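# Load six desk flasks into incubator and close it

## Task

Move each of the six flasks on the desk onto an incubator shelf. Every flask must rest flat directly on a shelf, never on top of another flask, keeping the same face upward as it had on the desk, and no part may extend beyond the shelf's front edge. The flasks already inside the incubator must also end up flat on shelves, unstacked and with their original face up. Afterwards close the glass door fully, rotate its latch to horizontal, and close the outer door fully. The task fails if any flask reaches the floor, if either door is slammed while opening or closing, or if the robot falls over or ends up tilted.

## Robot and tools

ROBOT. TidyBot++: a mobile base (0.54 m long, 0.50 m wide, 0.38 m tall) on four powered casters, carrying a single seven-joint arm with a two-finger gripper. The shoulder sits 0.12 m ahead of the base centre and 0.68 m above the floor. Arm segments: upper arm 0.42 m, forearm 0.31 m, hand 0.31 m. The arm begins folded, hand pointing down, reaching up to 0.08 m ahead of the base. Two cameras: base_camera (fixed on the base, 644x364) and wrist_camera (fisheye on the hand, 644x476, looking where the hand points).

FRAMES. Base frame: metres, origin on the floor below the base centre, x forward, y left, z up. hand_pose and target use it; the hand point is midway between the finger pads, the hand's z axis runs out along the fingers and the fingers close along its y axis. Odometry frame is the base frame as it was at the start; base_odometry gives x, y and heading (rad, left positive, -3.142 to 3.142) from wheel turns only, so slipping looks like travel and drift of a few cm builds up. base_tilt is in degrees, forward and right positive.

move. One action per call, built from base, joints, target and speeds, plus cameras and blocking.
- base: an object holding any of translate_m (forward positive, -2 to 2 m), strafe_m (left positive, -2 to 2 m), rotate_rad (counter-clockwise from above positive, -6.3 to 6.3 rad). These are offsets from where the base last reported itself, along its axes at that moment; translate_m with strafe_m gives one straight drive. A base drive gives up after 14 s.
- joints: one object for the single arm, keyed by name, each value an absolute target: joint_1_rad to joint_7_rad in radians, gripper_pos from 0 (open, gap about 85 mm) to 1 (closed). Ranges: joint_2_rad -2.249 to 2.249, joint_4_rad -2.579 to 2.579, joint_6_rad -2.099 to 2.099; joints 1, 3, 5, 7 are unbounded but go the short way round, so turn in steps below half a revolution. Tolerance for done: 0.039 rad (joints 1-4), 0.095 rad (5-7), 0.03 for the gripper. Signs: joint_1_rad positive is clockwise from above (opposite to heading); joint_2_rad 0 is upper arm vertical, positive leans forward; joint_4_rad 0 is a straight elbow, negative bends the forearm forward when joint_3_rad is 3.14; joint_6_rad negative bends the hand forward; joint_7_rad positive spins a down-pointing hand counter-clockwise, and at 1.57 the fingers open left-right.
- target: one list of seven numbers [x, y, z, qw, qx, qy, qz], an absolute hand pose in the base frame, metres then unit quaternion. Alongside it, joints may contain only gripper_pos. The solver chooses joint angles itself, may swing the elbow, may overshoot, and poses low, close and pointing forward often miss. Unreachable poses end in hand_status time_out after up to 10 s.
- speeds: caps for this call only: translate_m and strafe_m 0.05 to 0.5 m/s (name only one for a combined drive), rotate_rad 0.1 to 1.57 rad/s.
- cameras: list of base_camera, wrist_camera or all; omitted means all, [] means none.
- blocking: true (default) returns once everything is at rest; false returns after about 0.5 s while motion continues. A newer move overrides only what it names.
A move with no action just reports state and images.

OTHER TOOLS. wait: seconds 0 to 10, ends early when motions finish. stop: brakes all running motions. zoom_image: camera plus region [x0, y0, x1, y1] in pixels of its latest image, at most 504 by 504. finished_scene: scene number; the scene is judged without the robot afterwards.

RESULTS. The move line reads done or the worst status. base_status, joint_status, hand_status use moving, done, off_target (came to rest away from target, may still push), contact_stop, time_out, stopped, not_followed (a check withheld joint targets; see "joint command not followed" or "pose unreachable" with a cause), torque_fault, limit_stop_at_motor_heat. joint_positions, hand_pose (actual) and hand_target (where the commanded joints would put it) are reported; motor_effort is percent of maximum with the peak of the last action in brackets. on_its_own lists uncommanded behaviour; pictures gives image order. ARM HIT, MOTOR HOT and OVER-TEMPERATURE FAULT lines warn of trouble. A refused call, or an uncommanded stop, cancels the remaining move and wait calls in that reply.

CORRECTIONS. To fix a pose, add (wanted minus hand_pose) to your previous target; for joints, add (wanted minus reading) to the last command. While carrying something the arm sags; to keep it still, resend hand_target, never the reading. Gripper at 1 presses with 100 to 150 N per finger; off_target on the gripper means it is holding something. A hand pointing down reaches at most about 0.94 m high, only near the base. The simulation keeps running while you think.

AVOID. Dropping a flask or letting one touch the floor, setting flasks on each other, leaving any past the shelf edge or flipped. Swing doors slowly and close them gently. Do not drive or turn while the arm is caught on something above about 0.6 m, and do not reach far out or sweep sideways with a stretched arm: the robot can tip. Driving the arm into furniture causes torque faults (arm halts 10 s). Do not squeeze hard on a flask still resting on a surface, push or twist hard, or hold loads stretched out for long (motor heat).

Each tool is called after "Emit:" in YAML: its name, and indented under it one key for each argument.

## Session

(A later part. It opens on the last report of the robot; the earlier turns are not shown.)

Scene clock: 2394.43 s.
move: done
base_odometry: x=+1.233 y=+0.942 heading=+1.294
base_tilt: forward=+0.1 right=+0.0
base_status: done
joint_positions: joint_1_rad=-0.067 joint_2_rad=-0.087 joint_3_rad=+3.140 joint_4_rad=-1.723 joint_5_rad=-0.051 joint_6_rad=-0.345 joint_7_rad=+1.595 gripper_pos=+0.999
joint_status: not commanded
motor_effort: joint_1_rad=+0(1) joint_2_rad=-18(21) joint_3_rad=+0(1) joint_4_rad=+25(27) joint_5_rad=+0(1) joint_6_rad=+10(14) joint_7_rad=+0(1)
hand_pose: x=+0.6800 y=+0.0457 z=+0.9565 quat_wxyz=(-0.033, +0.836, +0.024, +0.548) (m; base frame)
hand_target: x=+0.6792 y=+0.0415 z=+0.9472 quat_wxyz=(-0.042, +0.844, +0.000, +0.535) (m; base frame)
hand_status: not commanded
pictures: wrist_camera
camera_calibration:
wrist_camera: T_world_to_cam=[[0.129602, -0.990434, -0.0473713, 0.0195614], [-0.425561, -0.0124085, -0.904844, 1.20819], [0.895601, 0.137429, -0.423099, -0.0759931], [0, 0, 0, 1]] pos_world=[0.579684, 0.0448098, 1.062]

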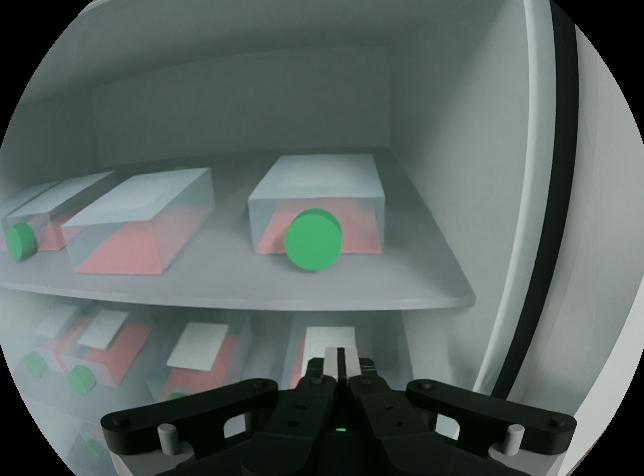

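Emit:
move:
  cameras: ["wrist_camera","base_camera"]

Scene clock: 2406.80 s.
base_odometry: x=+1.233 y=+0.942 heading=+1.294
base_tilt: forward=+0.1 right=+0.0
base_status: done
joint_positions: joint_1_rad=-0.067 joint_2_rad=-0.087 joint_3_rad=+3.140 joint_4_rad=-1.723 joint_5_rad=-0.051 joint_6_rad=-0.345 joint_7_rad=+1.595 gripper_pos=+0.999
joint_status: not commanded
motor_effort: joint_1_rad=-1(1) joint_2_rad=-18(21) joint_3_rad=-1(1) joint_4_rad=+24(27) joint_5_rad=+0(1) joint_6_rad=+10(14) joint_7_rad=+1(1)
hand_pose: x=+0.6800 y=+0.0457 z=+0.9565 quat_wxyz=(-0.033, +0.836, +0.024, +0.548) (m; base frame)
hand_target: x=+0.6792 y=+0.0415 z=+0.9472 quat_wxyz=(-0.042, +0.844, +0.000, +0.535) (m; base frame)
hand_status: not commanded
pictures: base_camera, wrist_camera
camera_calibration:
wrist_camera: T_world_to_cam=[[0.129602, -0.990434, -0.0473713, 0.0195614], [-0.425561, -0.0124085, -0.904844, 1.20819], [0.895601, 0.137429, -0.423099, -0.0759931], [0, 0, 0, 1]] pos_world=[0.579684, 0.0448098, 1.062]

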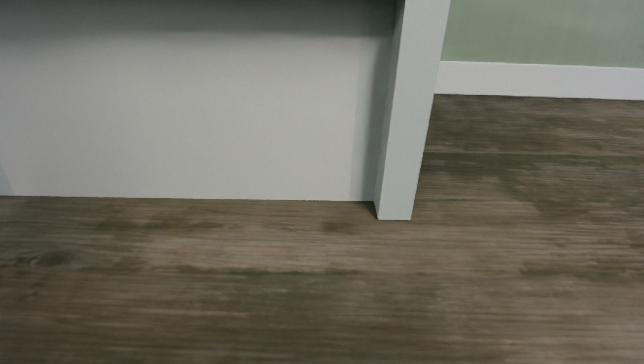

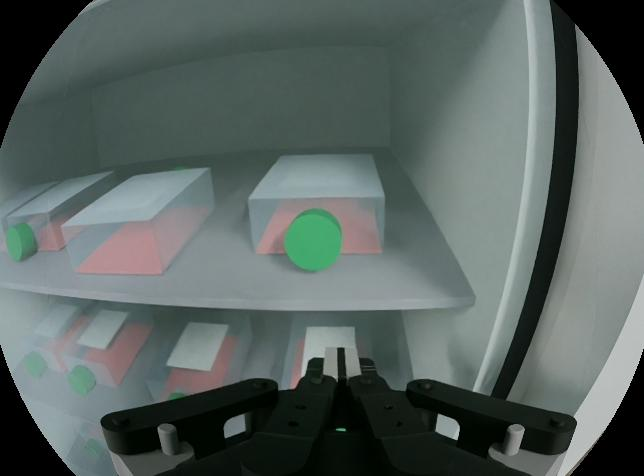

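Emit:
move:
  base: {"translate_m": 0.008}
  speeds: {"translate_m": 0.05}
  cameras: []

Emit:
wait:
  seconds: 1
  cameras: []

Scene clock: 2409.63 s.
move: done
base_odometry: x=+1.235 y=+0.949 heading=+1.293
base_tilt: forward=+0.1 right=+0.0
base_status: done
joint_positions: joint_1_rad=-0.068 joint_2_rad=-0.102 joint_3_rad=+3.139 joint_4_rad=-1.728 joint_5_rad=-0.051 joint_6_rad=-0.364 joint_7_rad=+1.595 gripper_pos=+0.999
joint_status: not commanded
motor_effort: joint_1_rad=+0(2) joint_2_rad=-15(19) joint_3_rad=+0(3) joint_4_rad=+25(28) joint_5_rad=+0(1) joint_6_rad=+12(15) joint_7_rad=+0(1)
hand_pose: x=+0.6724 y=+0.0459 z=+0.9565 quat_wxyz=(-0.033, +0.838, +0.024, +0.544) (m; base frame)
hand_target: x=+0.6792 y=+0.0415 z=+0.9472 quat_wxyz=(-0.042, +0.844, +0.000, +0.535) (m; base frame)
hand_status: not commanded
pictures: none
No camera images: "cameras" was empty.

Scene clock: 2410.63 s.
base_odometry: x=+1.235 y=+0.949 heading=+1.293
base_tilt: forward=+0.1 right=+0.0
base_status: done
joint_positions: joint_1_rad=-0.068 joint_2_rad=-0.102 joint_3_rad=+3.139 joint_4_rad=-1.728 joint_5_rad=-0.051 joint_6_rad=-0.364 joint_7_rad=+1.595 gripper_pos=+0.999
joint_status: not commanded
motor_effort: joint_1_rad=+0(2) joint_2_rad=-15(19) joint_3_rad=+0(3) joint_4_rad=+26(28) joint_5_rad=-1(1) joint_6_rad=+12(15) joint_7_rad=+0(1)
hand_pose: x=+0.6724 y=+0.0459 z=+0.9565 quat_wxyz=(-0.033, +0.838, +0.024, +0.544) (m; base frame)
hand_target: x=+0.6792 y=+0.0415 z=+0.9472 quat_wxyz=(-0.042, +0.844, +0.000, +0.535) (m; base frame)
hand_status: not commanded
wait: 1.00 s; at rest by 0.27 s
pictures: none
No camera images: "cameras" was empty.

Emit:
move:
  base: {"translate_m": -0.25}
  speeds: {"translate_m": 0.15}

Scene clock: 2414.30 s.
move: done
base_odometry: x=+1.167 y=+0.709 heading=+1.293
base_tilt: forward=+0.1 right=+0.0
base_status: done
joint_positions: joint_1_rad=-0.068 joint_2_rad=-0.078 joint_3_rad=+3.139 joint_4_rad=-1.716 joint_5_rad=-0.051 joint_6_rad=-0.364 joint_7_rad=+1.595 gripper_pos=+0.999
joint_status: not commanded
motor_effort: joint_1_rad=+0(1) joint_2_rad=-20(24) joint_3_rad=+0(1) joint_4_rad=+22(25) joint_5_rad=+0(1) joint_6_rad=+8(11) joint_7_rad=+0(2)
hand_pose: x=+0.6807 y=+0.0465 z=+0.9502 quat_wxyz=(-0.033, +0.842, +0.024, +0.539) (m; base frame)
hand_target: x=+0.6792 y=+0.0415 z=+0.9472 quat_wxyz=(-0.042, +0.844, +0.000, +0.535) (m; base frame)
hand_status: not commanded
pictures: base_camera, wrist_camera
camera_calibration:
wrist_camera: T_world_to_cam=[[0.130293, -0.99028, -0.0486706, 0.0206377], [-0.444813, -0.0145121, -0.895506, 1.20704], [0.886095, 0.138327, -0.44238, -0.0546158], [0, 0, 0, 1]] pos_world=[0.582611, 0.0455086, 1.05775]

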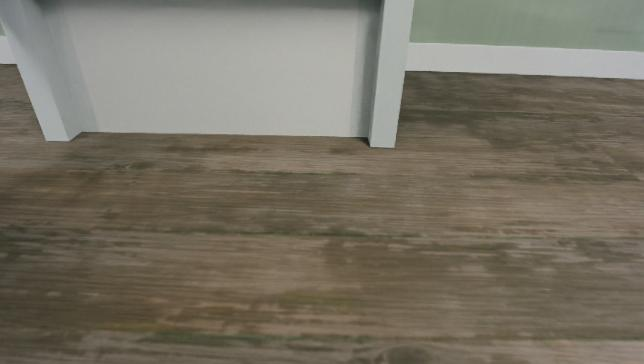

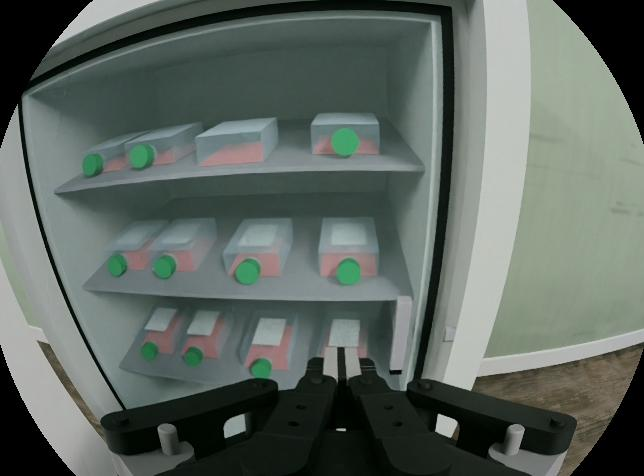

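Emit:
zoom_image:
  camera: "wrist_camera"
  region: [340, 240, 500, 400]

Emit:
zoom_image:
  camera: "wrist_camera"
  region: [0, 80, 260, 400]

Scaled by 3.150.

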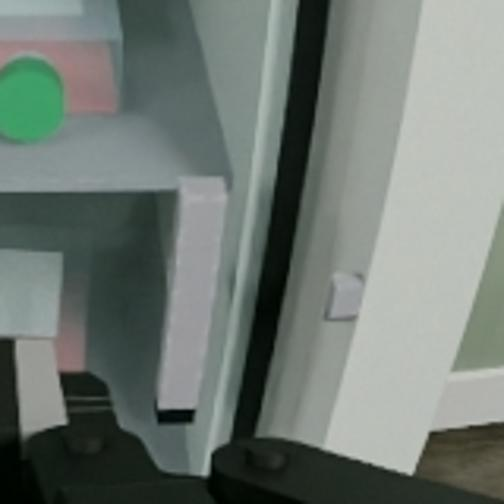

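Scaled by 1.575.

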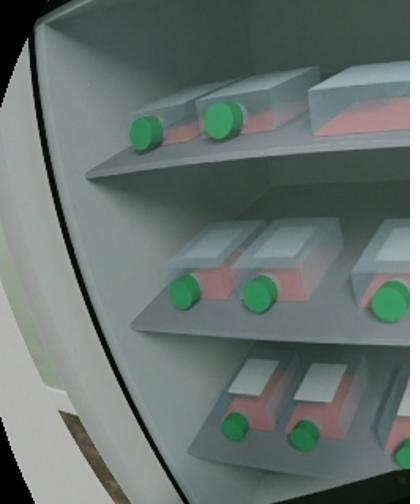

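Emit:
move:
  joints: {"joint_1_rad": -0.065, "joint_2_rad": 0.43, "joint_4_rad": -2.538, "joint_6_rad": 1.41, "gripper_pos": 0.5}
  base: {"strafe_m": -0.04}
  speeds: {"strafe_m": 0.1}

Scene clock: 2434.77 s.
move: done
base_odometry: x=+1.205 y=+0.698 heading=+1.293
base_tilt: forward=+0.1 right=+0.0
base_status: done
joint_positions: joint_1_rad=-0.068 joint_2_rad=+0.421 joint_3_rad=+3.139 joint_4_rad=-2.517 joint_5_rad=-0.051 joint_6_rad=+1.361 joint_7_rad=+1.595 gripper_pos=+0.500
joint_status: all done
motor_effort: joint_1_rad=+0(2) joint_2_rad=-26(28) joint_3_rad=+0(3) joint_4_rad=+9(23) joint_5_rad=+0(1) joint_6_rad=+8(10) joint_7_rad=+1(1)
hand_pose: x=+0.6650 y=+0.0238 z=+0.7558 quat_wxyz=(-0.002, +0.709, +0.011, +0.705) (m; base frame)
hand_target: x=+0.6593 y=+0.0255 z=+0.7586 quat_wxyz=(-0.027, +0.703, -0.006, +0.711) (m; base frame)
hand_status: not commanded
pictures: base_camera, wrist_camera
camera_calibration:
wrist_camera: T_world_to_cam=[[0.077139, -0.996876, 0.0169535, -0.0232687], [-0.0361557, -0.01979, -0.99915, 0.832312], [0.996365, 0.0764605, -0.0375694, -0.501387], [0, 0, 0, 1]] pos_world=[0.531452, 0.0316117, 0.813163]

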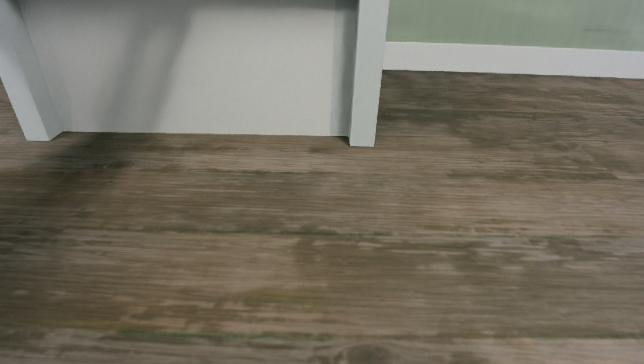

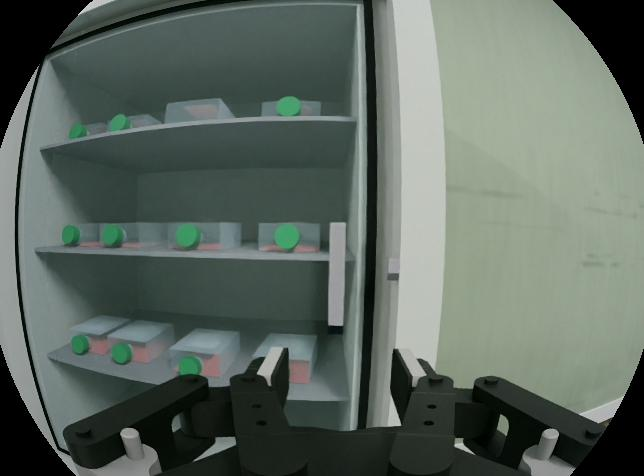

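Emit:
zoom_image:
  camera: "wrist_camera"
  region: [300, 200, 420, 350]

Scaled by 3.360.

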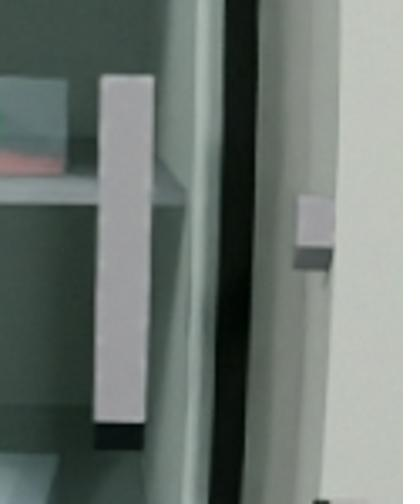

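Emit:
move:
  base: {"translate_m": 0.15}
  speeds: {"translate_m": 0.15}
  cameras: ["wrist_camera"]

Emit:
zoom_image:
  camera: "wrist_camera"
  region: [220, 180, 460, 400]

Scene clock: 2465.23 s.
move: done
base_odometry: x=+1.246 y=+0.842 heading=+1.293
base_tilt: forward=+0.1 right=+0.0
base_status: done
joint_positions: joint_1_rad=-0.068 joint_2_rad=+0.427 joint_3_rad=+3.139 joint_4_rad=-2.522 joint_5_rad=-0.051 joint_6_rad=+1.365 joint_7_rad=+1.595 gripper_pos=+0.500
joint_status: not commanded
motor_effort: joint_1_rad=+0(1) joint_2_rad=-25(27) joint_3_rad=+0(1) joint_4_rad=+8(10) joint_5_rad=+0(1) joint_6_rad=+8(9) joint_7_rad=+0(1)
hand_pose: x=+0.6639 y=+0.0237 z=+0.7521 quat_wxyz=(-0.002, +0.712, +0.012, +0.702) (m; base frame)
hand_target: x=+0.6593 y=+0.0255 z=+0.7586 quat_wxyz=(-0.027, +0.703, -0.006, +0.711) (m; base frame)
hand_status: not commanded
pictures: wrist_camera
camera_calibration:
wrist_camera: T_world_to_cam=[[0.077281, -0.996862, 0.0171396, -0.0234933], [-0.0427276, -0.0204867, -0.998877, 0.83275], [0.996093, 0.0764619, -0.0441768, -0.495276], [0, 0, 0, 1]] pos_world=[0.530739, 0.0315104, 0.810337]

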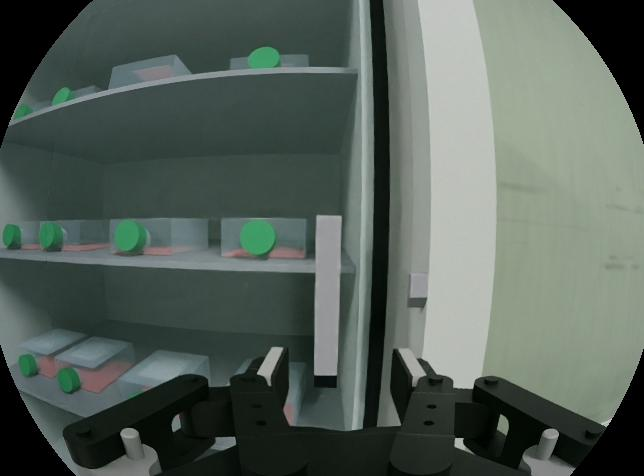

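Scaled by 2.100.

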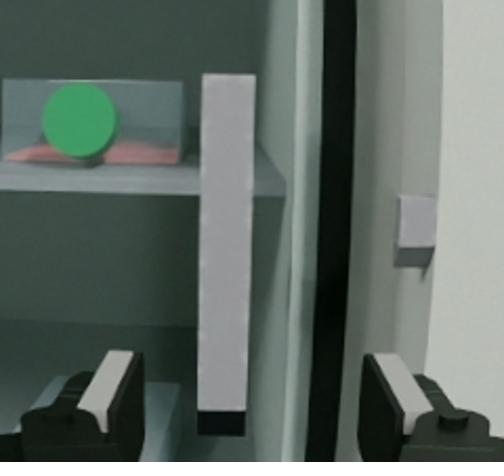

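Emit:
move:
  joints: {"joint_2_rad": 0.365, "joint_6_rad": 1.264}
  base: {"strafe_m": 0.01}
  speeds: {"strafe_m": 0.05}
  cameras: ["wrist_camera"]

Emit:
zoom_image:
  camera: "wrist_camera"
  region: [220, 180, 460, 400]

Scene clock: 2502.13 s.
move: done
base_odometry: x=+1.237 y=+0.845 heading=+1.293
base_tilt: forward=+0.1 right=+0.0
base_status: done
joint_positions: joint_1_rad=-0.068 joint_2_rad=+0.376 joint_3_rad=+3.139 joint_4_rad=-2.522 joint_5_rad=-0.051 joint_6_rad=+1.298 joint_7_rad=+1.595 gripper_pos=+0.500
joint_status: all done
motor_effort: joint_1_rad=+0(2) joint_2_rad=-24(27) joint_3_rad=+0(2) joint_4_rad=+10(10) joint_5_rad=+0(1) joint_6_rad=+9(10) joint_7_rad=+1(1)
hand_pose: x=+0.6597 y=+0.0239 z=+0.7589 quat_wxyz=(-0.004, +0.717, +0.011, +0.697) (m; base frame)
hand_target: x=+0.6534 y=+0.0255 z=+0.7481 quat_wxyz=(-0.027, +0.731, -0.007, +0.682) (m; base frame)
hand_status: not commanded
pictures: wrist_camera
camera_calibration:
wrist_camera: T_world_to_cam=[[0.0786252, -0.996808, 0.0138208, -0.0214818], [-0.0589387, -0.0184875, -0.99809, 0.849507], [0.99516, 0.0776605, -0.0602041, -0.478055], [0, 0, 0, 1]] pos_world=[0.527499, 0.0314179, 0.8194]

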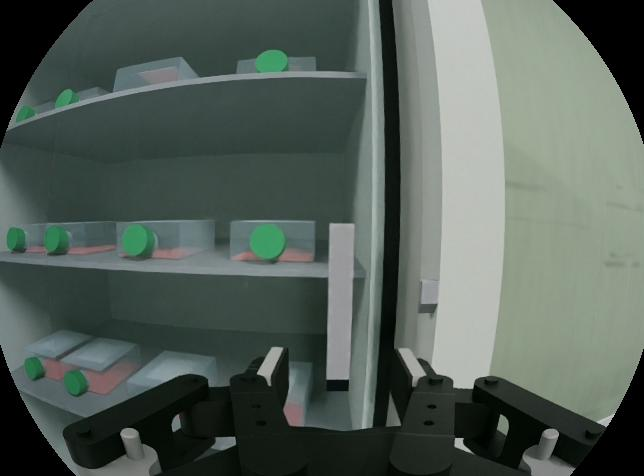

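Scaled by 2.100.

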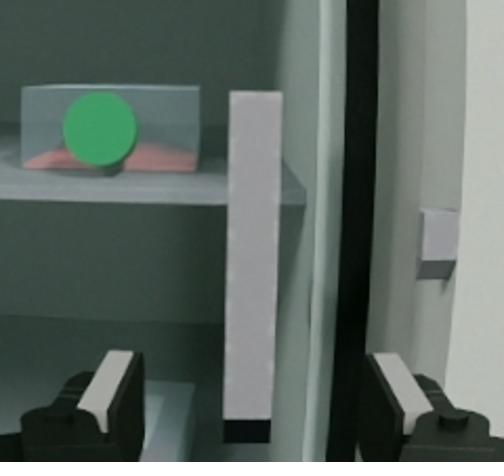

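Emit:
move:
  joints: {"joint_6_rad": 1.37}
  base: {"translate_m": 0.05}
  speeds: {"translate_m": 0.08}
  cameras: ["wrist_camera"]

Emit:
zoom_image:
  camera: "wrist_camera"
  region: [220, 180, 460, 400]

Scene clock: 2511.50 s.
move: done
base_odometry: x=+1.250 y=+0.893 heading=+1.293
base_tilt: forward=+0.1 right=+0.0
base_status: done
joint_positions: joint_1_rad=-0.068 joint_2_rad=+0.375 joint_3_rad=+3.139 joint_4_rad=-2.526 joint_5_rad=-0.051 joint_6_rad=+1.373 joint_7_rad=+1.595 gripper_pos=+0.500
joint_status: all done
motor_effort: joint_1_rad=+0(1) joint_2_rad=-24(26) joint_3_rad=+0(1) joint_4_rad=+10(12) joint_5_rad=+0(0) joint_6_rad=+9(10) joint_7_rad=+0(2)
hand_pose: x=+0.6583 y=+0.0235 z=+0.7815 quat_wxyz=(-0.003, +0.692, +0.011, +0.722) (m; base frame)
hand_target: x=+0.6539 y=+0.0253 z=+0.7811 quat_wxyz=(-0.029, +0.694, -0.006, +0.720) (m; base frame)
hand_status: not commanded
pictures: wrist_camera
camera_calibration:
wrist_camera: T_world_to_cam=[[0.0764344, -0.996911, 0.0180753, -0.0240217], [0.0135652, -0.0170869, -0.999762, 0.82539], [0.996982, 0.0766614, 0.0122173, -0.533011], [0, 0, 0, 1]] pos_world=[0.522042, 0.0310172, 0.83214]

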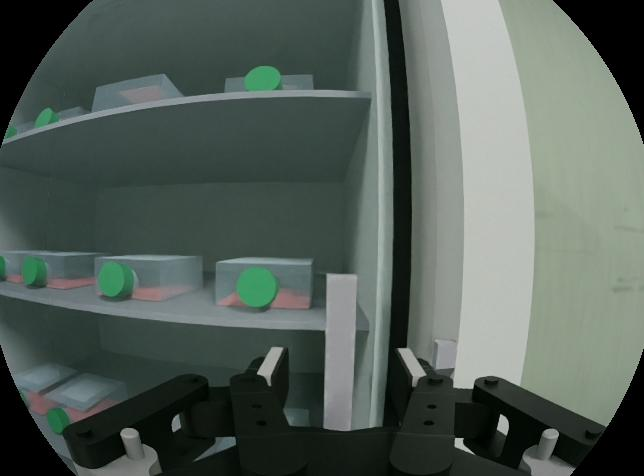

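Scaled by 2.100.

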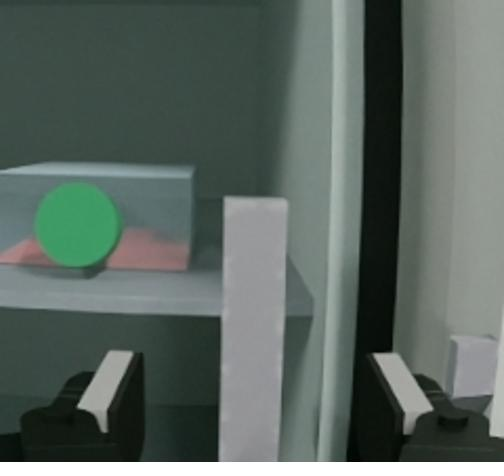

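Emit:
move:
  joints: {"joint_6_rad": 1.295}
  cameras: ["wrist_camera"]

Emit:
zoom_image:
  camera: "wrist_camera"
  region: [220, 200, 500, 460]

Scene clock: 2517.70 s.
move: done
base_odometry: x=+1.250 y=+0.893 heading=+1.293
base_tilt: forward=+0.1 right=+0.0
base_status: not commanded
joint_positions: joint_1_rad=-0.068 joint_2_rad=+0.374 joint_3_rad=+3.139 joint_4_rad=-2.526 joint_5_rad=-0.051 joint_6_rad=+1.315 joint_7_rad=+1.595 gripper_pos=+0.500
joint_status: all done
motor_effort: joint_1_rad=+0(0) joint_2_rad=-24(26) joint_3_rad=+0(1) joint_4_rad=+9(10) joint_5_rad=+0(1) joint_6_rad=+9(10) joint_7_rad=+1(1)
hand_pose: x=+0.6585 y=+0.0237 z=+0.7637 quat_wxyz=(-0.003, +0.712, +0.011, +0.702) (m; base frame)
hand_target: x=+0.6539 y=+0.0255 z=+0.7578 quat_wxyz=(-0.028, +0.720, -0.006, +0.693) (m; base frame)
hand_status: not commanded
pictures: wrist_camera
camera_calibration:
wrist_camera: T_world_to_cam=[[0.0780939, -0.996837, 0.0147306, -0.0220171], [-0.0437396, -0.0181873, -0.998877, 0.844772], [0.995986, 0.0773619, -0.0450216, -0.488623], [0, 0, 0, 1]] pos_world=[0.525331, 0.0312175, 0.82215]

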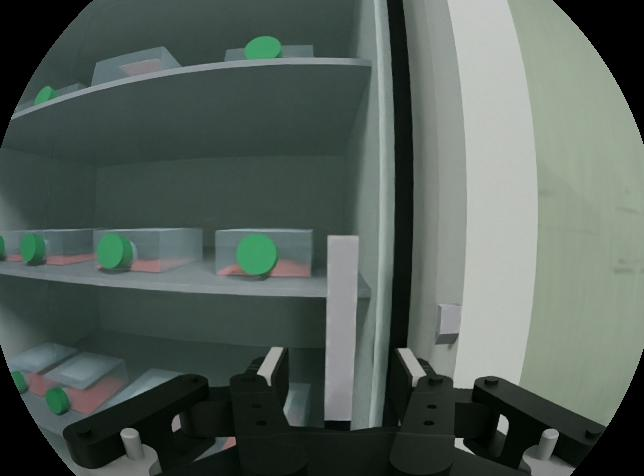

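Scaled by 1.800.

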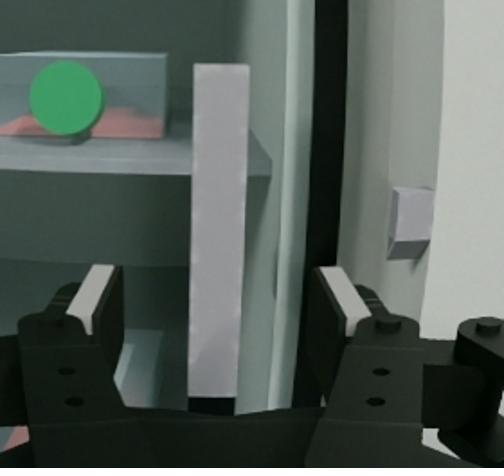

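Emit:
move:
  base: {"translate_m": 0.05}
  speeds: {"translate_m": 0.08}
  cameras: ["wrist_camera"]

Emit:
zoom_image:
  camera: "wrist_camera"
  region: [220, 200, 500, 460]

Scene clock: 2528.70 s.
move: done
base_odometry: x=+1.264 y=+0.941 heading=+1.293
base_tilt: forward=+0.1 right=+0.0
base_status: done
joint_positions: joint_1_rad=-0.068 joint_2_rad=+0.373 joint_3_rad=+3.139 joint_4_rad=-2.527 joint_5_rad=-0.051 joint_6_rad=+1.315 joint_7_rad=+1.595 gripper_pos=+0.500
joint_status: not commanded
motor_effort: joint_1_rad=+0(1) joint_2_rad=-24(26) joint_3_rad=+0(1) joint_4_rad=+10(11) joint_5_rad=+0(1) joint_6_rad=+8(9) joint_7_rad=+1(1)
hand_pose: x=+0.6582 y=+0.0237 z=+0.7644 quat_wxyz=(-0.003, +0.712, +0.011, +0.702) (m; base frame)
hand_target: x=+0.6539 y=+0.0255 z=+0.7578 quat_wxyz=(-0.028, +0.720, -0.006, +0.693) (m; base frame)
hand_status: not commanded
pictures: wrist_camera
camera_calibration:
wrist_camera: T_world_to_cam=[[0.0781757, -0.99683, 0.014811, -0.0221103], [-0.0427337, -0.0181934, -0.998921, 0.84477], [0.996023, 0.0774584, -0.0440205, -0.489149], [0, 0, 0, 1]] pos_world=[0.525033, 0.0312178, 0.822653]

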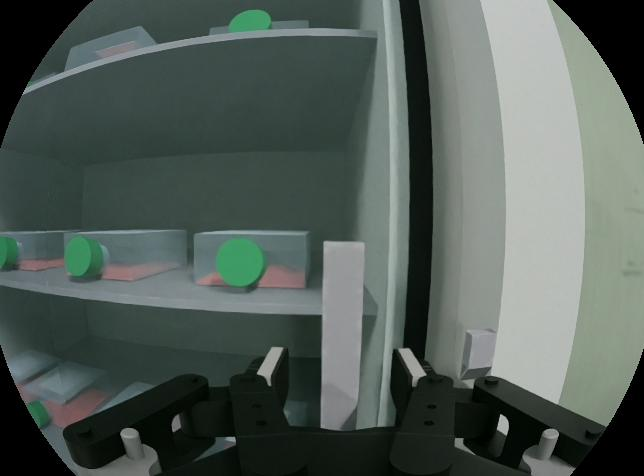

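Scaled by 1.800.

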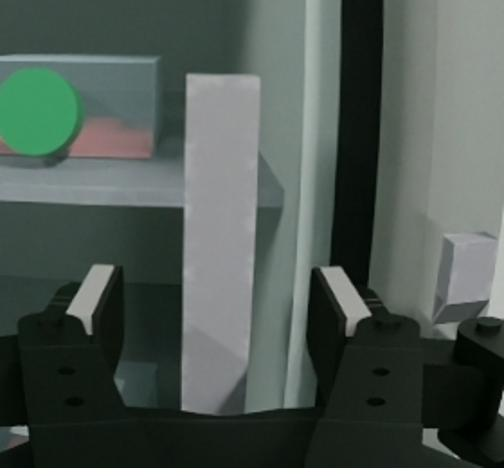

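Emit:
move:
  base: {"translate_m": 0.022}
  speeds: {"translate_m": 0.05}
  cameras: ["wrist_camera"]

Emit:
zoom_image:
  camera: "wrist_camera"
  region: [220, 200, 500, 460]

Scene clock: 2534.07 s.
move: done
base_odometry: x=+1.270 y=+0.963 heading=+1.294
base_tilt: forward=+0.1 right=+0.0
base_status: done
joint_positions: joint_1_rad=-0.068 joint_2_rad=+0.372 joint_3_rad=+3.139 joint_4_rad=-2.528 joint_5_rad=-0.051 joint_6_rad=+1.315 joint_7_rad=+1.595 gripper_pos=+0.500
joint_status: not commanded
motor_effort: joint_1_rad=+0(1) joint_2_rad=-25(26) joint_3_rad=+0(1) joint_4_rad=+9(14) joint_5_rad=-1(1) joint_6_rad=+8(9) joint_7_rad=+0(2)
hand_pose: x=+0.6577 y=+0.0237 z=+0.7643 quat_wxyz=(-0.003, +0.712, +0.011, +0.702) (m; base frame)
hand_target: x=+0.6539 y=+0.0255 z=+0.7578 quat_wxyz=(-0.028, +0.720, -0.006, +0.693) (m; base frame)
hand_status: not commanded
pictures: wrist_camera
camera_calibration:
wrist_camera: T_world_to_cam=[[0.0781816, -0.996831, 0.0146738, -0.0219689], [-0.0431436, -0.0180881, -0.998905, 0.844951], [0.996005, 0.0774629, -0.044421, -0.488411], [0, 0, 0, 1]] pos_world=[0.524632, 0.031218, 0.822652]

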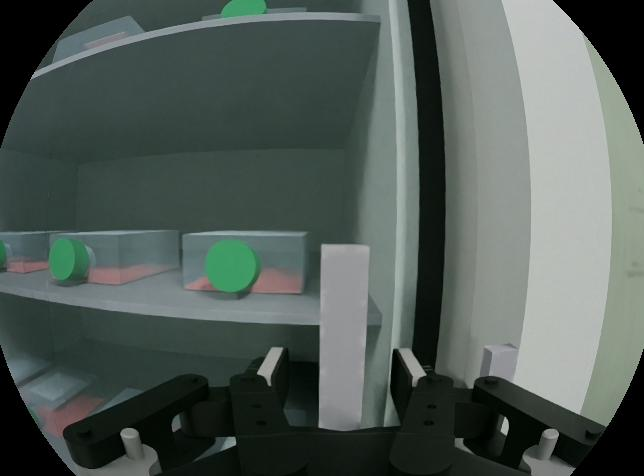

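Scaled by 1.800.

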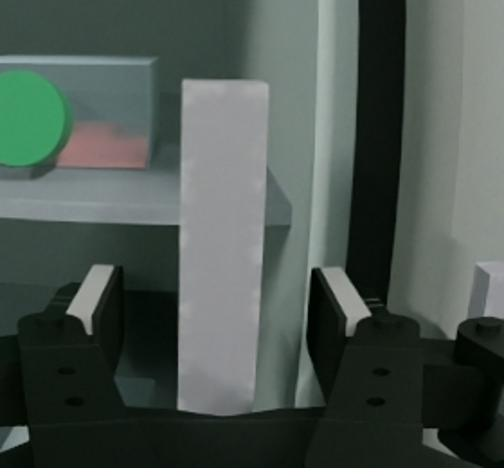

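Emit:
move:
  joints: {"gripper_pos": 0.92}
  cameras: ["wrist_camera"]

Scene clock: 2537.63 s.
move: off_target
base_odometry: x=+1.270 y=+0.963 heading=+1.294
base_tilt: forward=+0.1 right=+0.0
base_status: not commanded
joint_positions: joint_1_rad=-0.068 joint_2_rad=+0.371 joint_3_rad=+3.139 joint_4_rad=-2.533 joint_5_rad=-0.051 joint_6_rad=+1.315 joint_7_rad=+1.594 gripper_pos=+0.845
joint_status: gripper_pos off_target (ended at +0.845, target +0.920)
motor_effort: joint_1_rad=+0(3) joint_2_rad=-24(25) joint_3_rad=-1(3) joint_4_rad=+11(14) joint_5_rad=+0(3) joint_6_rad=+9(9) joint_7_rad=+1(1)
hand_pose: x=+0.6559 y=+0.0239 z=+0.7626 quat_wxyz=(-0.004, +0.714, +0.011, +0.700) (m; base frame)
hand_target: x=+0.6539 y=+0.0255 z=+0.7578 quat_wxyz=(-0.028, +0.720, -0.006, +0.693) (m; base frame)
hand_status: not commanded
pictures: wrist_camera
camera_calibration:
wrist_camera: T_world_to_cam=[[0.0788465, -0.996785, 0.0142682, -0.0217486], [-0.0479384, -0.0180874, -0.998687, 0.846102], [0.995733, 0.0780589, -0.0492104, -0.482903], [0, 0, 0, 1]] pos_world=[0.523118, 0.0313199, 0.821537]

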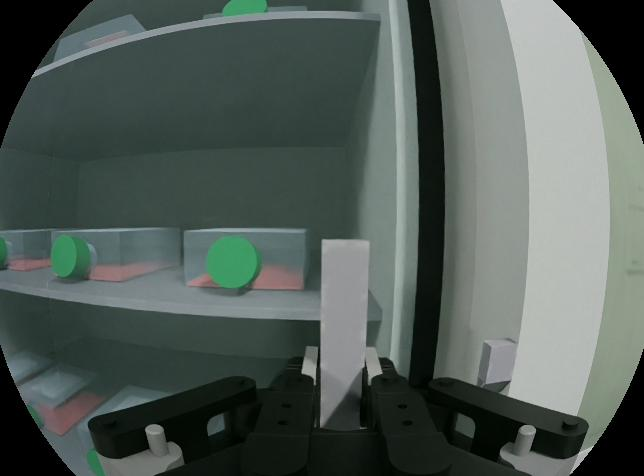

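Emit:
move:
  joints: {"joint_7_rad": 2.1}
  cameras: ["wrist_camera"]

Scene clock: 2542.73 s.
move: done
base_odometry: x=+1.270 y=+0.962 heading=+1.294
base_tilt: forward=+0.1 right=+0.0
base_status: not commanded
joint_positions: joint_1_rad=-0.070 joint_2_rad=+0.371 joint_3_rad=+3.139 joint_4_rad=-2.534 joint_5_rad=-0.051 joint_6_rad=+1.315 joint_7_rad=+2.042 gripper_pos=+0.845
joint_status: all done
motor_effort: joint_1_rad=+4(4) joint_2_rad=-27(27) joint_3_rad=+3(4) joint_4_rad=+12(13) joint_5_rad=-3(4) joint_6_rad=+11(11) joint_7_rad=+1(2)
hand_pose: x=+0.6558 y=+0.0248 z=+0.7624 quat_wxyz=(+0.151, +0.693, +0.170, +0.684) (m; base frame)
hand_target: x=+0.6539 y=+0.0255 z=+0.7578 quat_wxyz=(+0.168, +0.693, +0.196, +0.673) (m; base frame)
hand_status: not commanded
pictures: wrist_camera
camera_calibration:
wrist_camera: T_world_to_cam=[[0.0864518, -0.891512, 0.444671, -0.356558], [-0.0362506, -0.448861, -0.892866, 0.768376], [0.995596, 0.0610703, -0.0711227, -0.465661], [0, 0, 0, 1]] pos_world=[0.522289, 0.0554567, 0.811488]

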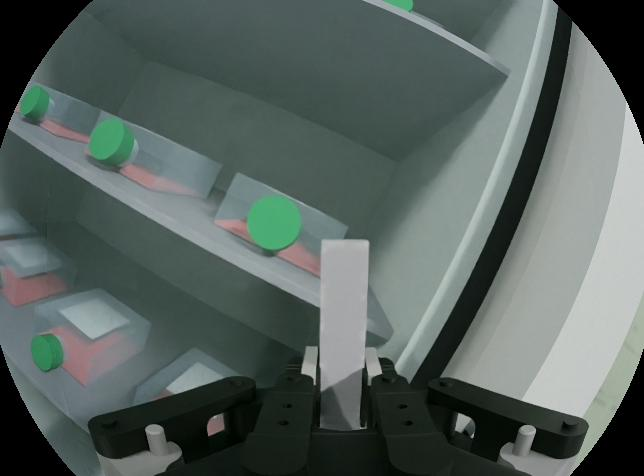

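Emit:
move:
  joints: {"joint_7_rad": 2.65}
  cameras: ["wrist_camera"]

Emit:
move:
  joints: {"joint_7_rad": 3.0}
  cameras: ["wrist_camera"]

Scene clock: 2546.40 s.
move: done
base_odometry: x=+1.270 y=+0.962 heading=+1.294
base_tilt: forward=+0.1 right=+0.0
base_status: not commanded
joint_positions: joint_1_rad=-0.071 joint_2_rad=+0.373 joint_3_rad=+3.138 joint_4_rad=-2.534 joint_5_rad=-0.051 joint_6_rad=+1.315 joint_7_rad=+2.582 gripper_pos=+0.845
joint_status: all done
motor_effort: joint_1_rad=+5(5) joint_2_rad=-27(28) joint_3_rad=+4(4) joint_4_rad=+10(13) joint_5_rad=-3(4) joint_6_rad=+10(11) joint_7_rad=+1(2)
hand_pose: x=+0.6558 y=+0.0260 z=+0.7615 quat_wxyz=(+0.327, +0.623, +0.350, +0.619) (m; base frame)
hand_target: x=+0.6539 y=+0.0255 z=+0.7578 quat_wxyz=(+0.345, +0.614, +0.377, +0.602) (m; base frame)
hand_status: not commanded
pictures: wrist_camera
camera_calibration:
wrist_camera: T_world_to_cam=[[0.0885096, -0.535184, 0.840086, -0.66678], [-0.0194915, -0.844165, -0.535729, 0.495334], [0.995885, 0.0310426, -0.0851482, -0.454505], [0, 0, 0, 1]] pos_world=[0.521305, 0.0754029, 0.786817]

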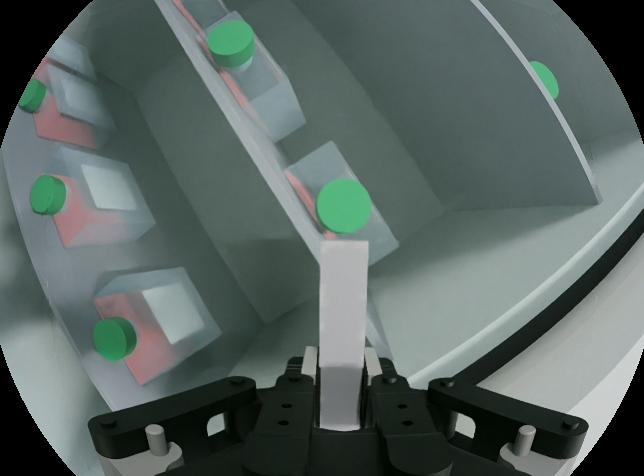

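Scene clock: 2547.50 s.
move: done
base_odometry: x=+1.270 y=+0.962 heading=+1.294
base_tilt: forward=+0.1 right=+0.0
base_status: not commanded
joint_positions: joint_1_rad=-0.072 joint_2_rad=+0.375 joint_3_rad=+3.138 joint_4_rad=-2.534 joint_5_rad=-0.051 joint_6_rad=+1.315 joint_7_rad=+2.936 gripper_pos=+0.845
joint_status: all done
motor_effort: joint_1_rad=+5(5) joint_2_rad=-27(29) joint_3_rad=+4(4) joint_4_rad=+12(12) joint_5_rad=-4(4) joint_6_rad=+10(11) joint_7_rad=+1(1)
hand_pose: x=+0.6558 y=+0.0265 z=+0.7604 quat_wxyz=(+0.430, +0.552, +0.455, +0.551) (m; base frame)
hand_target: x=+0.6539 y=+0.0255 z=+0.7578 quat_wxyz=(+0.444, +0.539, +0.478, +0.533) (m; base frame)
hand_status: not commanded
pictures: wrist_camera
camera_calibration:
wrist_camera: T_world_to_cam=[[0.0852557, -0.209868, 0.974006, -0.773933], [-0.00881895, -0.977685, -0.209889, 0.243961], [0.99632, 0.00930452, -0.0852041, -0.454284], [0, 0, 0, 1]] pos_world=[0.520746, 0.0803206, 0.766313]

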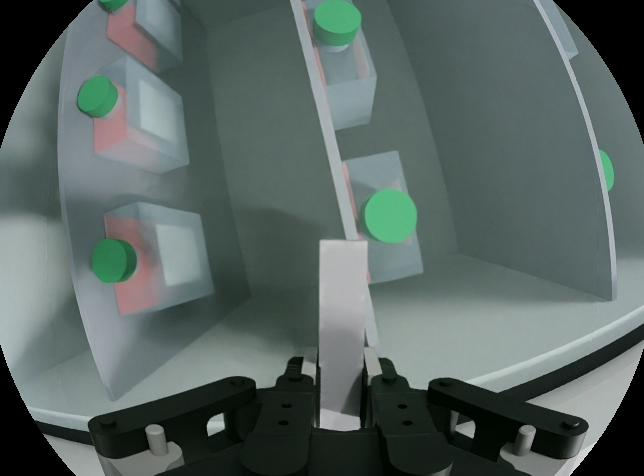

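Emit:
move:
  joints: {"joint_7_rad": 3.225}
  cameras: ["wrist_camera"]

Emit:
zoom_image:
  camera: "wrist_camera"
  region: [200, 160, 480, 460]

Scene clock: 2551.90 s.
move: done
base_odometry: x=+1.270 y=+0.962 heading=+1.294
base_tilt: forward=+0.1 right=+0.0
base_status: not commanded
joint_positions: joint_1_rad=-0.072 joint_2_rad=+0.376 joint_3_rad=+3.138 joint_4_rad=-2.535 joint_5_rad=-0.051 joint_6_rad=+1.315 joint_7_rad=+3.172 gripper_pos=+0.845
joint_status: all done
motor_effort: joint_1_rad=+4(5) joint_2_rad=-28(29) joint_3_rad=+4(4) joint_4_rad=+11(13) joint_5_rad=-3(4) joint_6_rad=+10(11) joint_7_rad=+2(3)
hand_pose: x=+0.6558 y=+0.0266 z=+0.7597 quat_wxyz=(+0.492, +0.495, +0.517, +0.496) (m; base frame)
hand_target: x=+0.6539 y=+0.0255 z=+0.7578 quat_wxyz=(+0.501, +0.482, +0.536, +0.480) (m; base frame)
hand_status: not commanded
pictures: wrist_camera
camera_calibration:
wrist_camera: T_world_to_cam=[[0.0810401, 0.0242005, 0.996417, -0.793684], [-0.00255401, -0.999697, 0.0244879, 0.0624215], [0.996708, -0.00452936, -0.0809537, -0.457411], [0, 0, 0, 1]] pos_world=[0.520385, 0.0795384, 0.752282]

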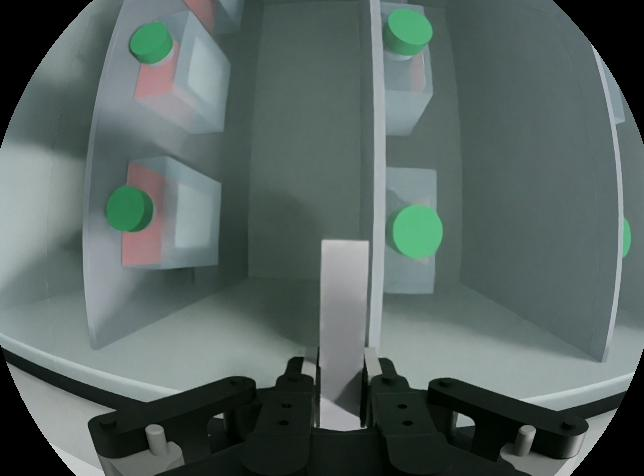

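Scaled by 1.680.

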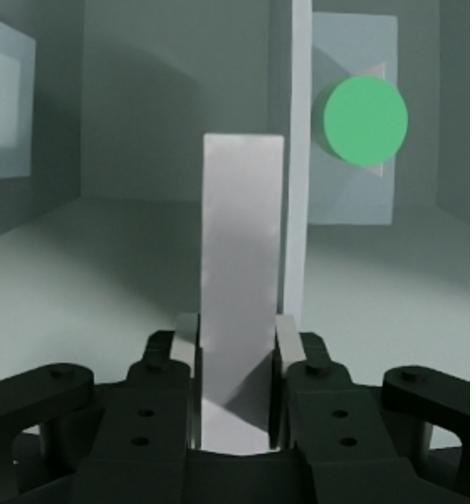

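Emit:
move:
  joints: {"gripper_pos": 0.5}
  cameras: ["wrist_camera"]

Emit:
zoom_image:
  camera: "wrist_camera"
  region: [200, 160, 480, 460]

Scene clock: 2571.40 s.
move: done
base_odometry: x=+1.270 y=+0.962 heading=+1.294
base_tilt: forward=+0.1 right=+0.0
base_status: not commanded
joint_positions: joint_1_rad=-0.069 joint_2_rad=+0.373 joint_3_rad=+3.141 joint_4_rad=-2.536 joint_5_rad=-0.051 joint_6_rad=+1.315 joint_7_rad=+3.173 gripper_pos=+0.500
joint_status: all done
motor_effort: joint_1_rad=+0(4) joint_2_rad=-25(29) joint_3_rad=+0(4) joint_4_rad=+11(13) joint_5_rad=+0(3) joint_6_rad=+9(11) joint_7_rad=+1(3)
hand_pose: x=+0.6553 y=+0.0233 z=+0.7606 quat_wxyz=(+0.494, +0.496, +0.516, +0.494) (m; base frame)
hand_target: x=+0.6539 y=+0.0255 z=+0.7578 quat_wxyz=(+0.501, +0.482, +0.536, +0.480) (m; base frame)
hand_status: not commanded
pictures: wrist_camera
camera_calibration:
wrist_camera: T_world_to_cam=[[0.0798116, 0.0257975, 0.996476, -0.793741], [-0.00887673, -0.999607, 0.0265895, 0.0615726], [0.99677, -0.0109676, -0.0795512, -0.457764], [0, 0, 0, 1]] pos_world=[0.520182, 0.0770044, 0.752891]

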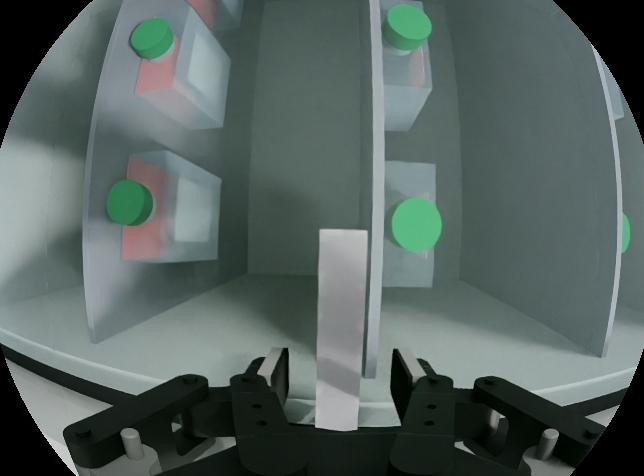

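Scaled by 1.680.

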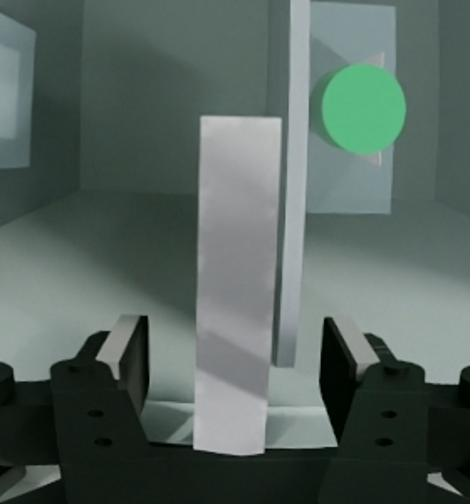

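Emit:
move:
  base: {"translate_m": -0.15}
  speeds: {"translate_m": 0.1}
  cameras: ["wrist_camera"]

Emit:
zoom_image:
  camera: "wrist_camera"
  region: [200, 160, 480, 460]

Scene clock: 2585.17 s.
move: done
base_odometry: x=+1.229 y=+0.818 heading=+1.294
base_tilt: forward=+0.1 right=+0.0
base_status: done
joint_positions: joint_1_rad=-0.069 joint_2_rad=+0.371 joint_3_rad=+3.141 joint_4_rad=-2.536 joint_5_rad=-0.051 joint_6_rad=+1.315 joint_7_rad=+3.173 gripper_pos=+0.500
joint_status: not commanded
motor_effort: joint_1_rad=+0(1) joint_2_rad=-24(26) joint_3_rad=+0(1) joint_4_rad=+9(11) joint_5_rad=+0(1) joint_6_rad=+9(9) joint_7_rad=+1(1)
hand_pose: x=+0.6553 y=+0.0233 z=+0.7616 quat_wxyz=(+0.494, +0.495, +0.515, +0.495) (m; base frame)
hand_target: x=+0.6539 y=+0.0255 z=+0.7578 quat_wxyz=(+0.501, +0.482, +0.536, +0.480) (m; base frame)
hand_status: not commanded
pictures: wrist_camera
camera_calibration:
wrist_camera: T_world_to_cam=[[0.0779147, 0.0257122, 0.996628, -0.793567], [-0.00893204, -0.999609, 0.0264874, 0.0616605], [0.99692, -0.0109657, -0.0776546, -0.459228], [0, 0, 0, 1]] pos_world=[0.520195, 0.0770049, 0.753597]

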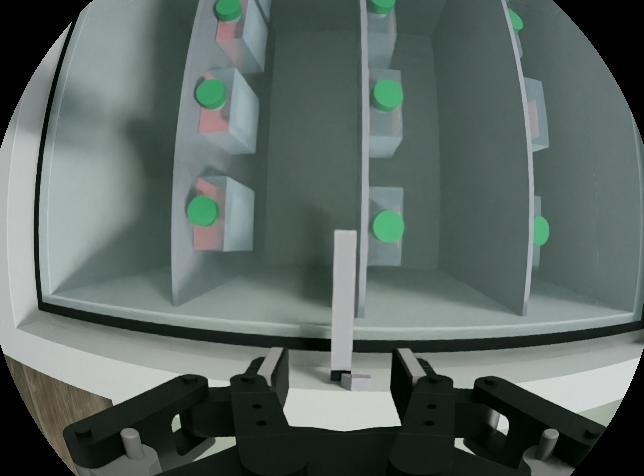

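Scaled by 1.680.

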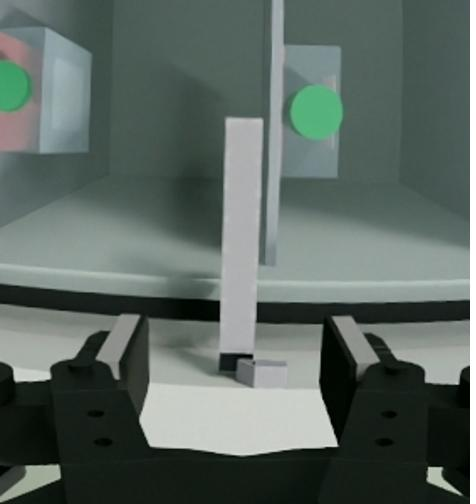

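Emit:
move:
  base: {"translate_m": -0.3}
  speeds: {"translate_m": 0.25}
  cameras: ["wrist_camera"]

Emit:
zoom_image:
  camera: "wrist_camera"
  region: [240, 180, 440, 380]

Emit:
move:
  joints: {"joint_7_rad": 1.53, "joint_2_rad": -0.142, "joint_4_rad": -1.38, "joint_6_rad": -0.90, "joint_1_rad": -0.065, "gripper_pos": 1.0}

Scene clock: 2604.63 s.
move: done
base_odometry: x=+1.146 y=+0.529 heading=+1.294
base_tilt: forward=+0.1 right=+0.0
base_status: done
joint_positions: joint_1_rad=-0.069 joint_2_rad=+0.370 joint_3_rad=+3.141 joint_4_rad=-2.536 joint_5_rad=-0.051 joint_6_rad=+1.315 joint_7_rad=+3.173 gripper_pos=+0.500
joint_status: not commanded
motor_effort: joint_1_rad=+0(1) joint_2_rad=-24(26) joint_3_rad=-1(1) joint_4_rad=+9(10) joint_5_rad=+0(1) joint_6_rad=+8(9) joint_7_rad=+0(1)
hand_pose: x=+0.6552 y=+0.0233 z=+0.7622 quat_wxyz=(+0.495, +0.495, +0.515, +0.495) (m; base frame)
hand_target: x=+0.6539 y=+0.0255 z=+0.7578 quat_wxyz=(+0.501, +0.482, +0.536, +0.480) (m; base frame)
hand_status: not commanded
pictures: wrist_camera
camera_calibration:
wrist_camera: T_world_to_cam=[[0.0769187, 0.0256229, 0.996708, -0.793604], [-0.00896385, -0.999612, 0.0263893, 0.0617384], [0.996997, -0.0109642, -0.0766591, -0.459986], [0, 0, 0, 1]] pos_world=[0.520201, 0.0770055, 0.7541]

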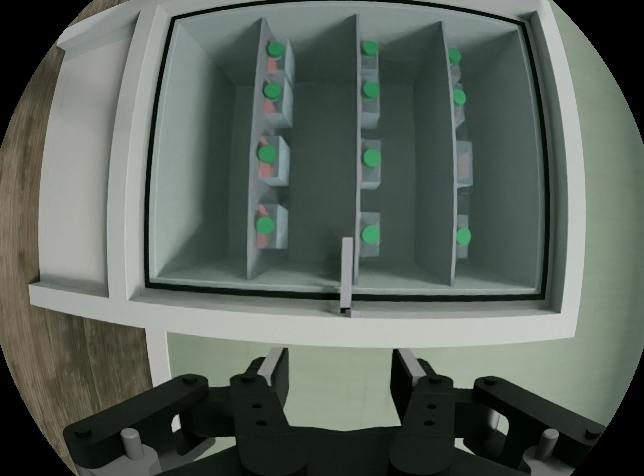

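Scaled by 2.520.

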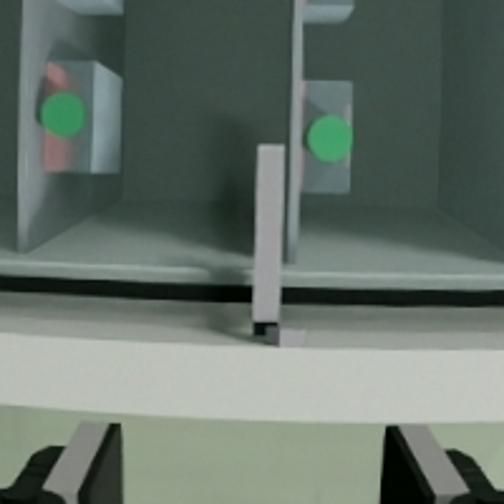

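Scene clock: 2607.77 s.
move: done
base_odometry: x=+1.146 y=+0.529 heading=+1.294
base_tilt: forward=+0.1 right=+0.0
base_status: not commanded
joint_positions: joint_1_rad=-0.069 joint_2_rad=-0.137 joint_3_rad=+3.141 joint_4_rad=-1.385 joint_5_rad=-0.051 joint_6_rad=-0.839 joint_7_rad=+1.599 gripper_pos=+0.999
joint_status: all done
motor_effort: joint_1_rad=+0(1) joint_2_rad=-17(28) joint_3_rad=+0(1) joint_4_rad=+21(23) joint_5_rad=-1(1) joint_6_rad=+8(10) joint_7_rad=+1(3)
hand_pose: x=+0.6280 y=+0.0487 z=+1.0451 quat_wxyz=(-0.035, +0.863, +0.037, +0.503) (m; base frame)
hand_target: x=+0.6174 y=+0.0421 z=+1.0339 quat_wxyz=(-0.043, +0.877, +0.007, +0.479) (m; base frame)
hand_status: not commanded
pictures: base_camera, wrist_camera
camera_calibration:
wrist_camera: T_world_to_cam=[[0.151438, -0.987325, -0.0474994, 0.0196806], [-0.51681, -0.0381243, -0.855251, 1.27291], [0.842599, 0.154066, -0.516033, 0.13729], [0, 0, 0, 1]] pos_world=[0.539193, 0.0468083, 1.16044]

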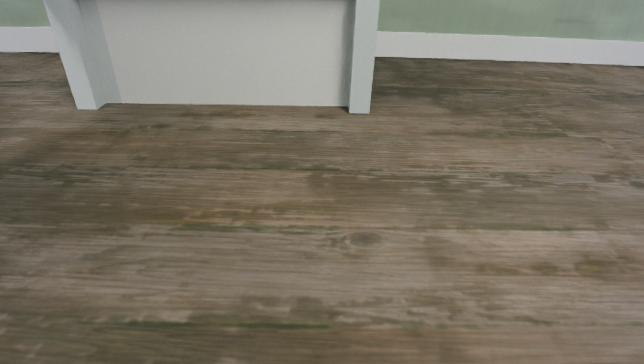

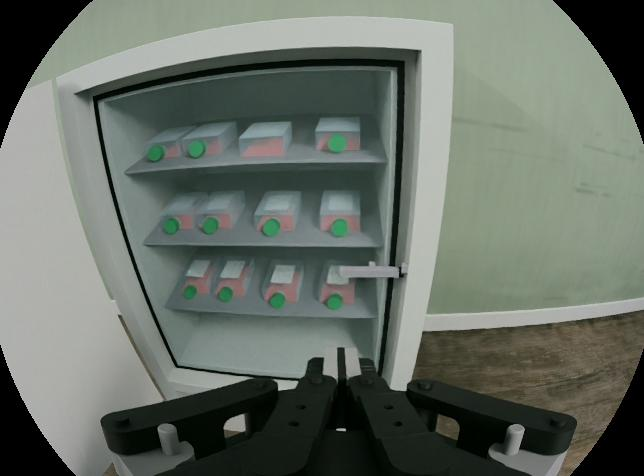

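Emit:
zoom_image:
  camera: "wrist_camera"
  region: [320, 200, 460, 340]

Emit:
zoom_image:
  camera: "wrist_camera"
  region: [100, 90, 400, 350]

Scaled by 3.600.

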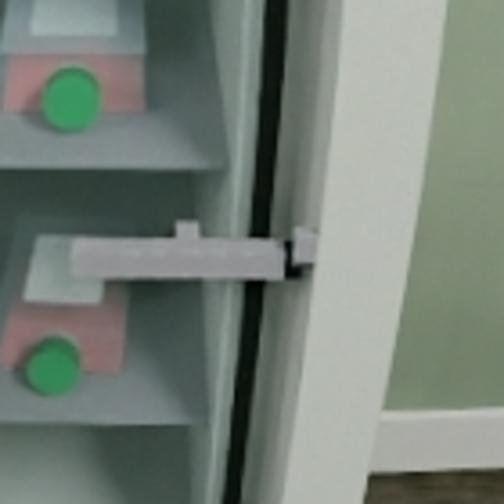

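Scaled by 1.680.

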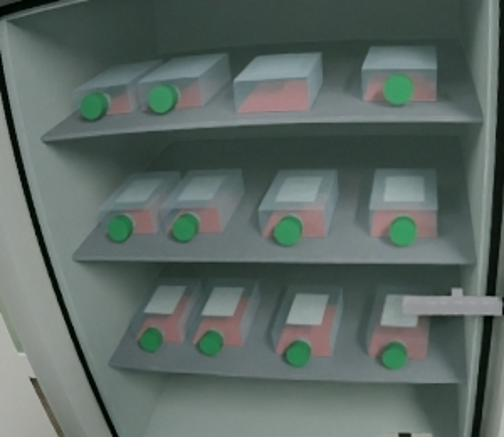

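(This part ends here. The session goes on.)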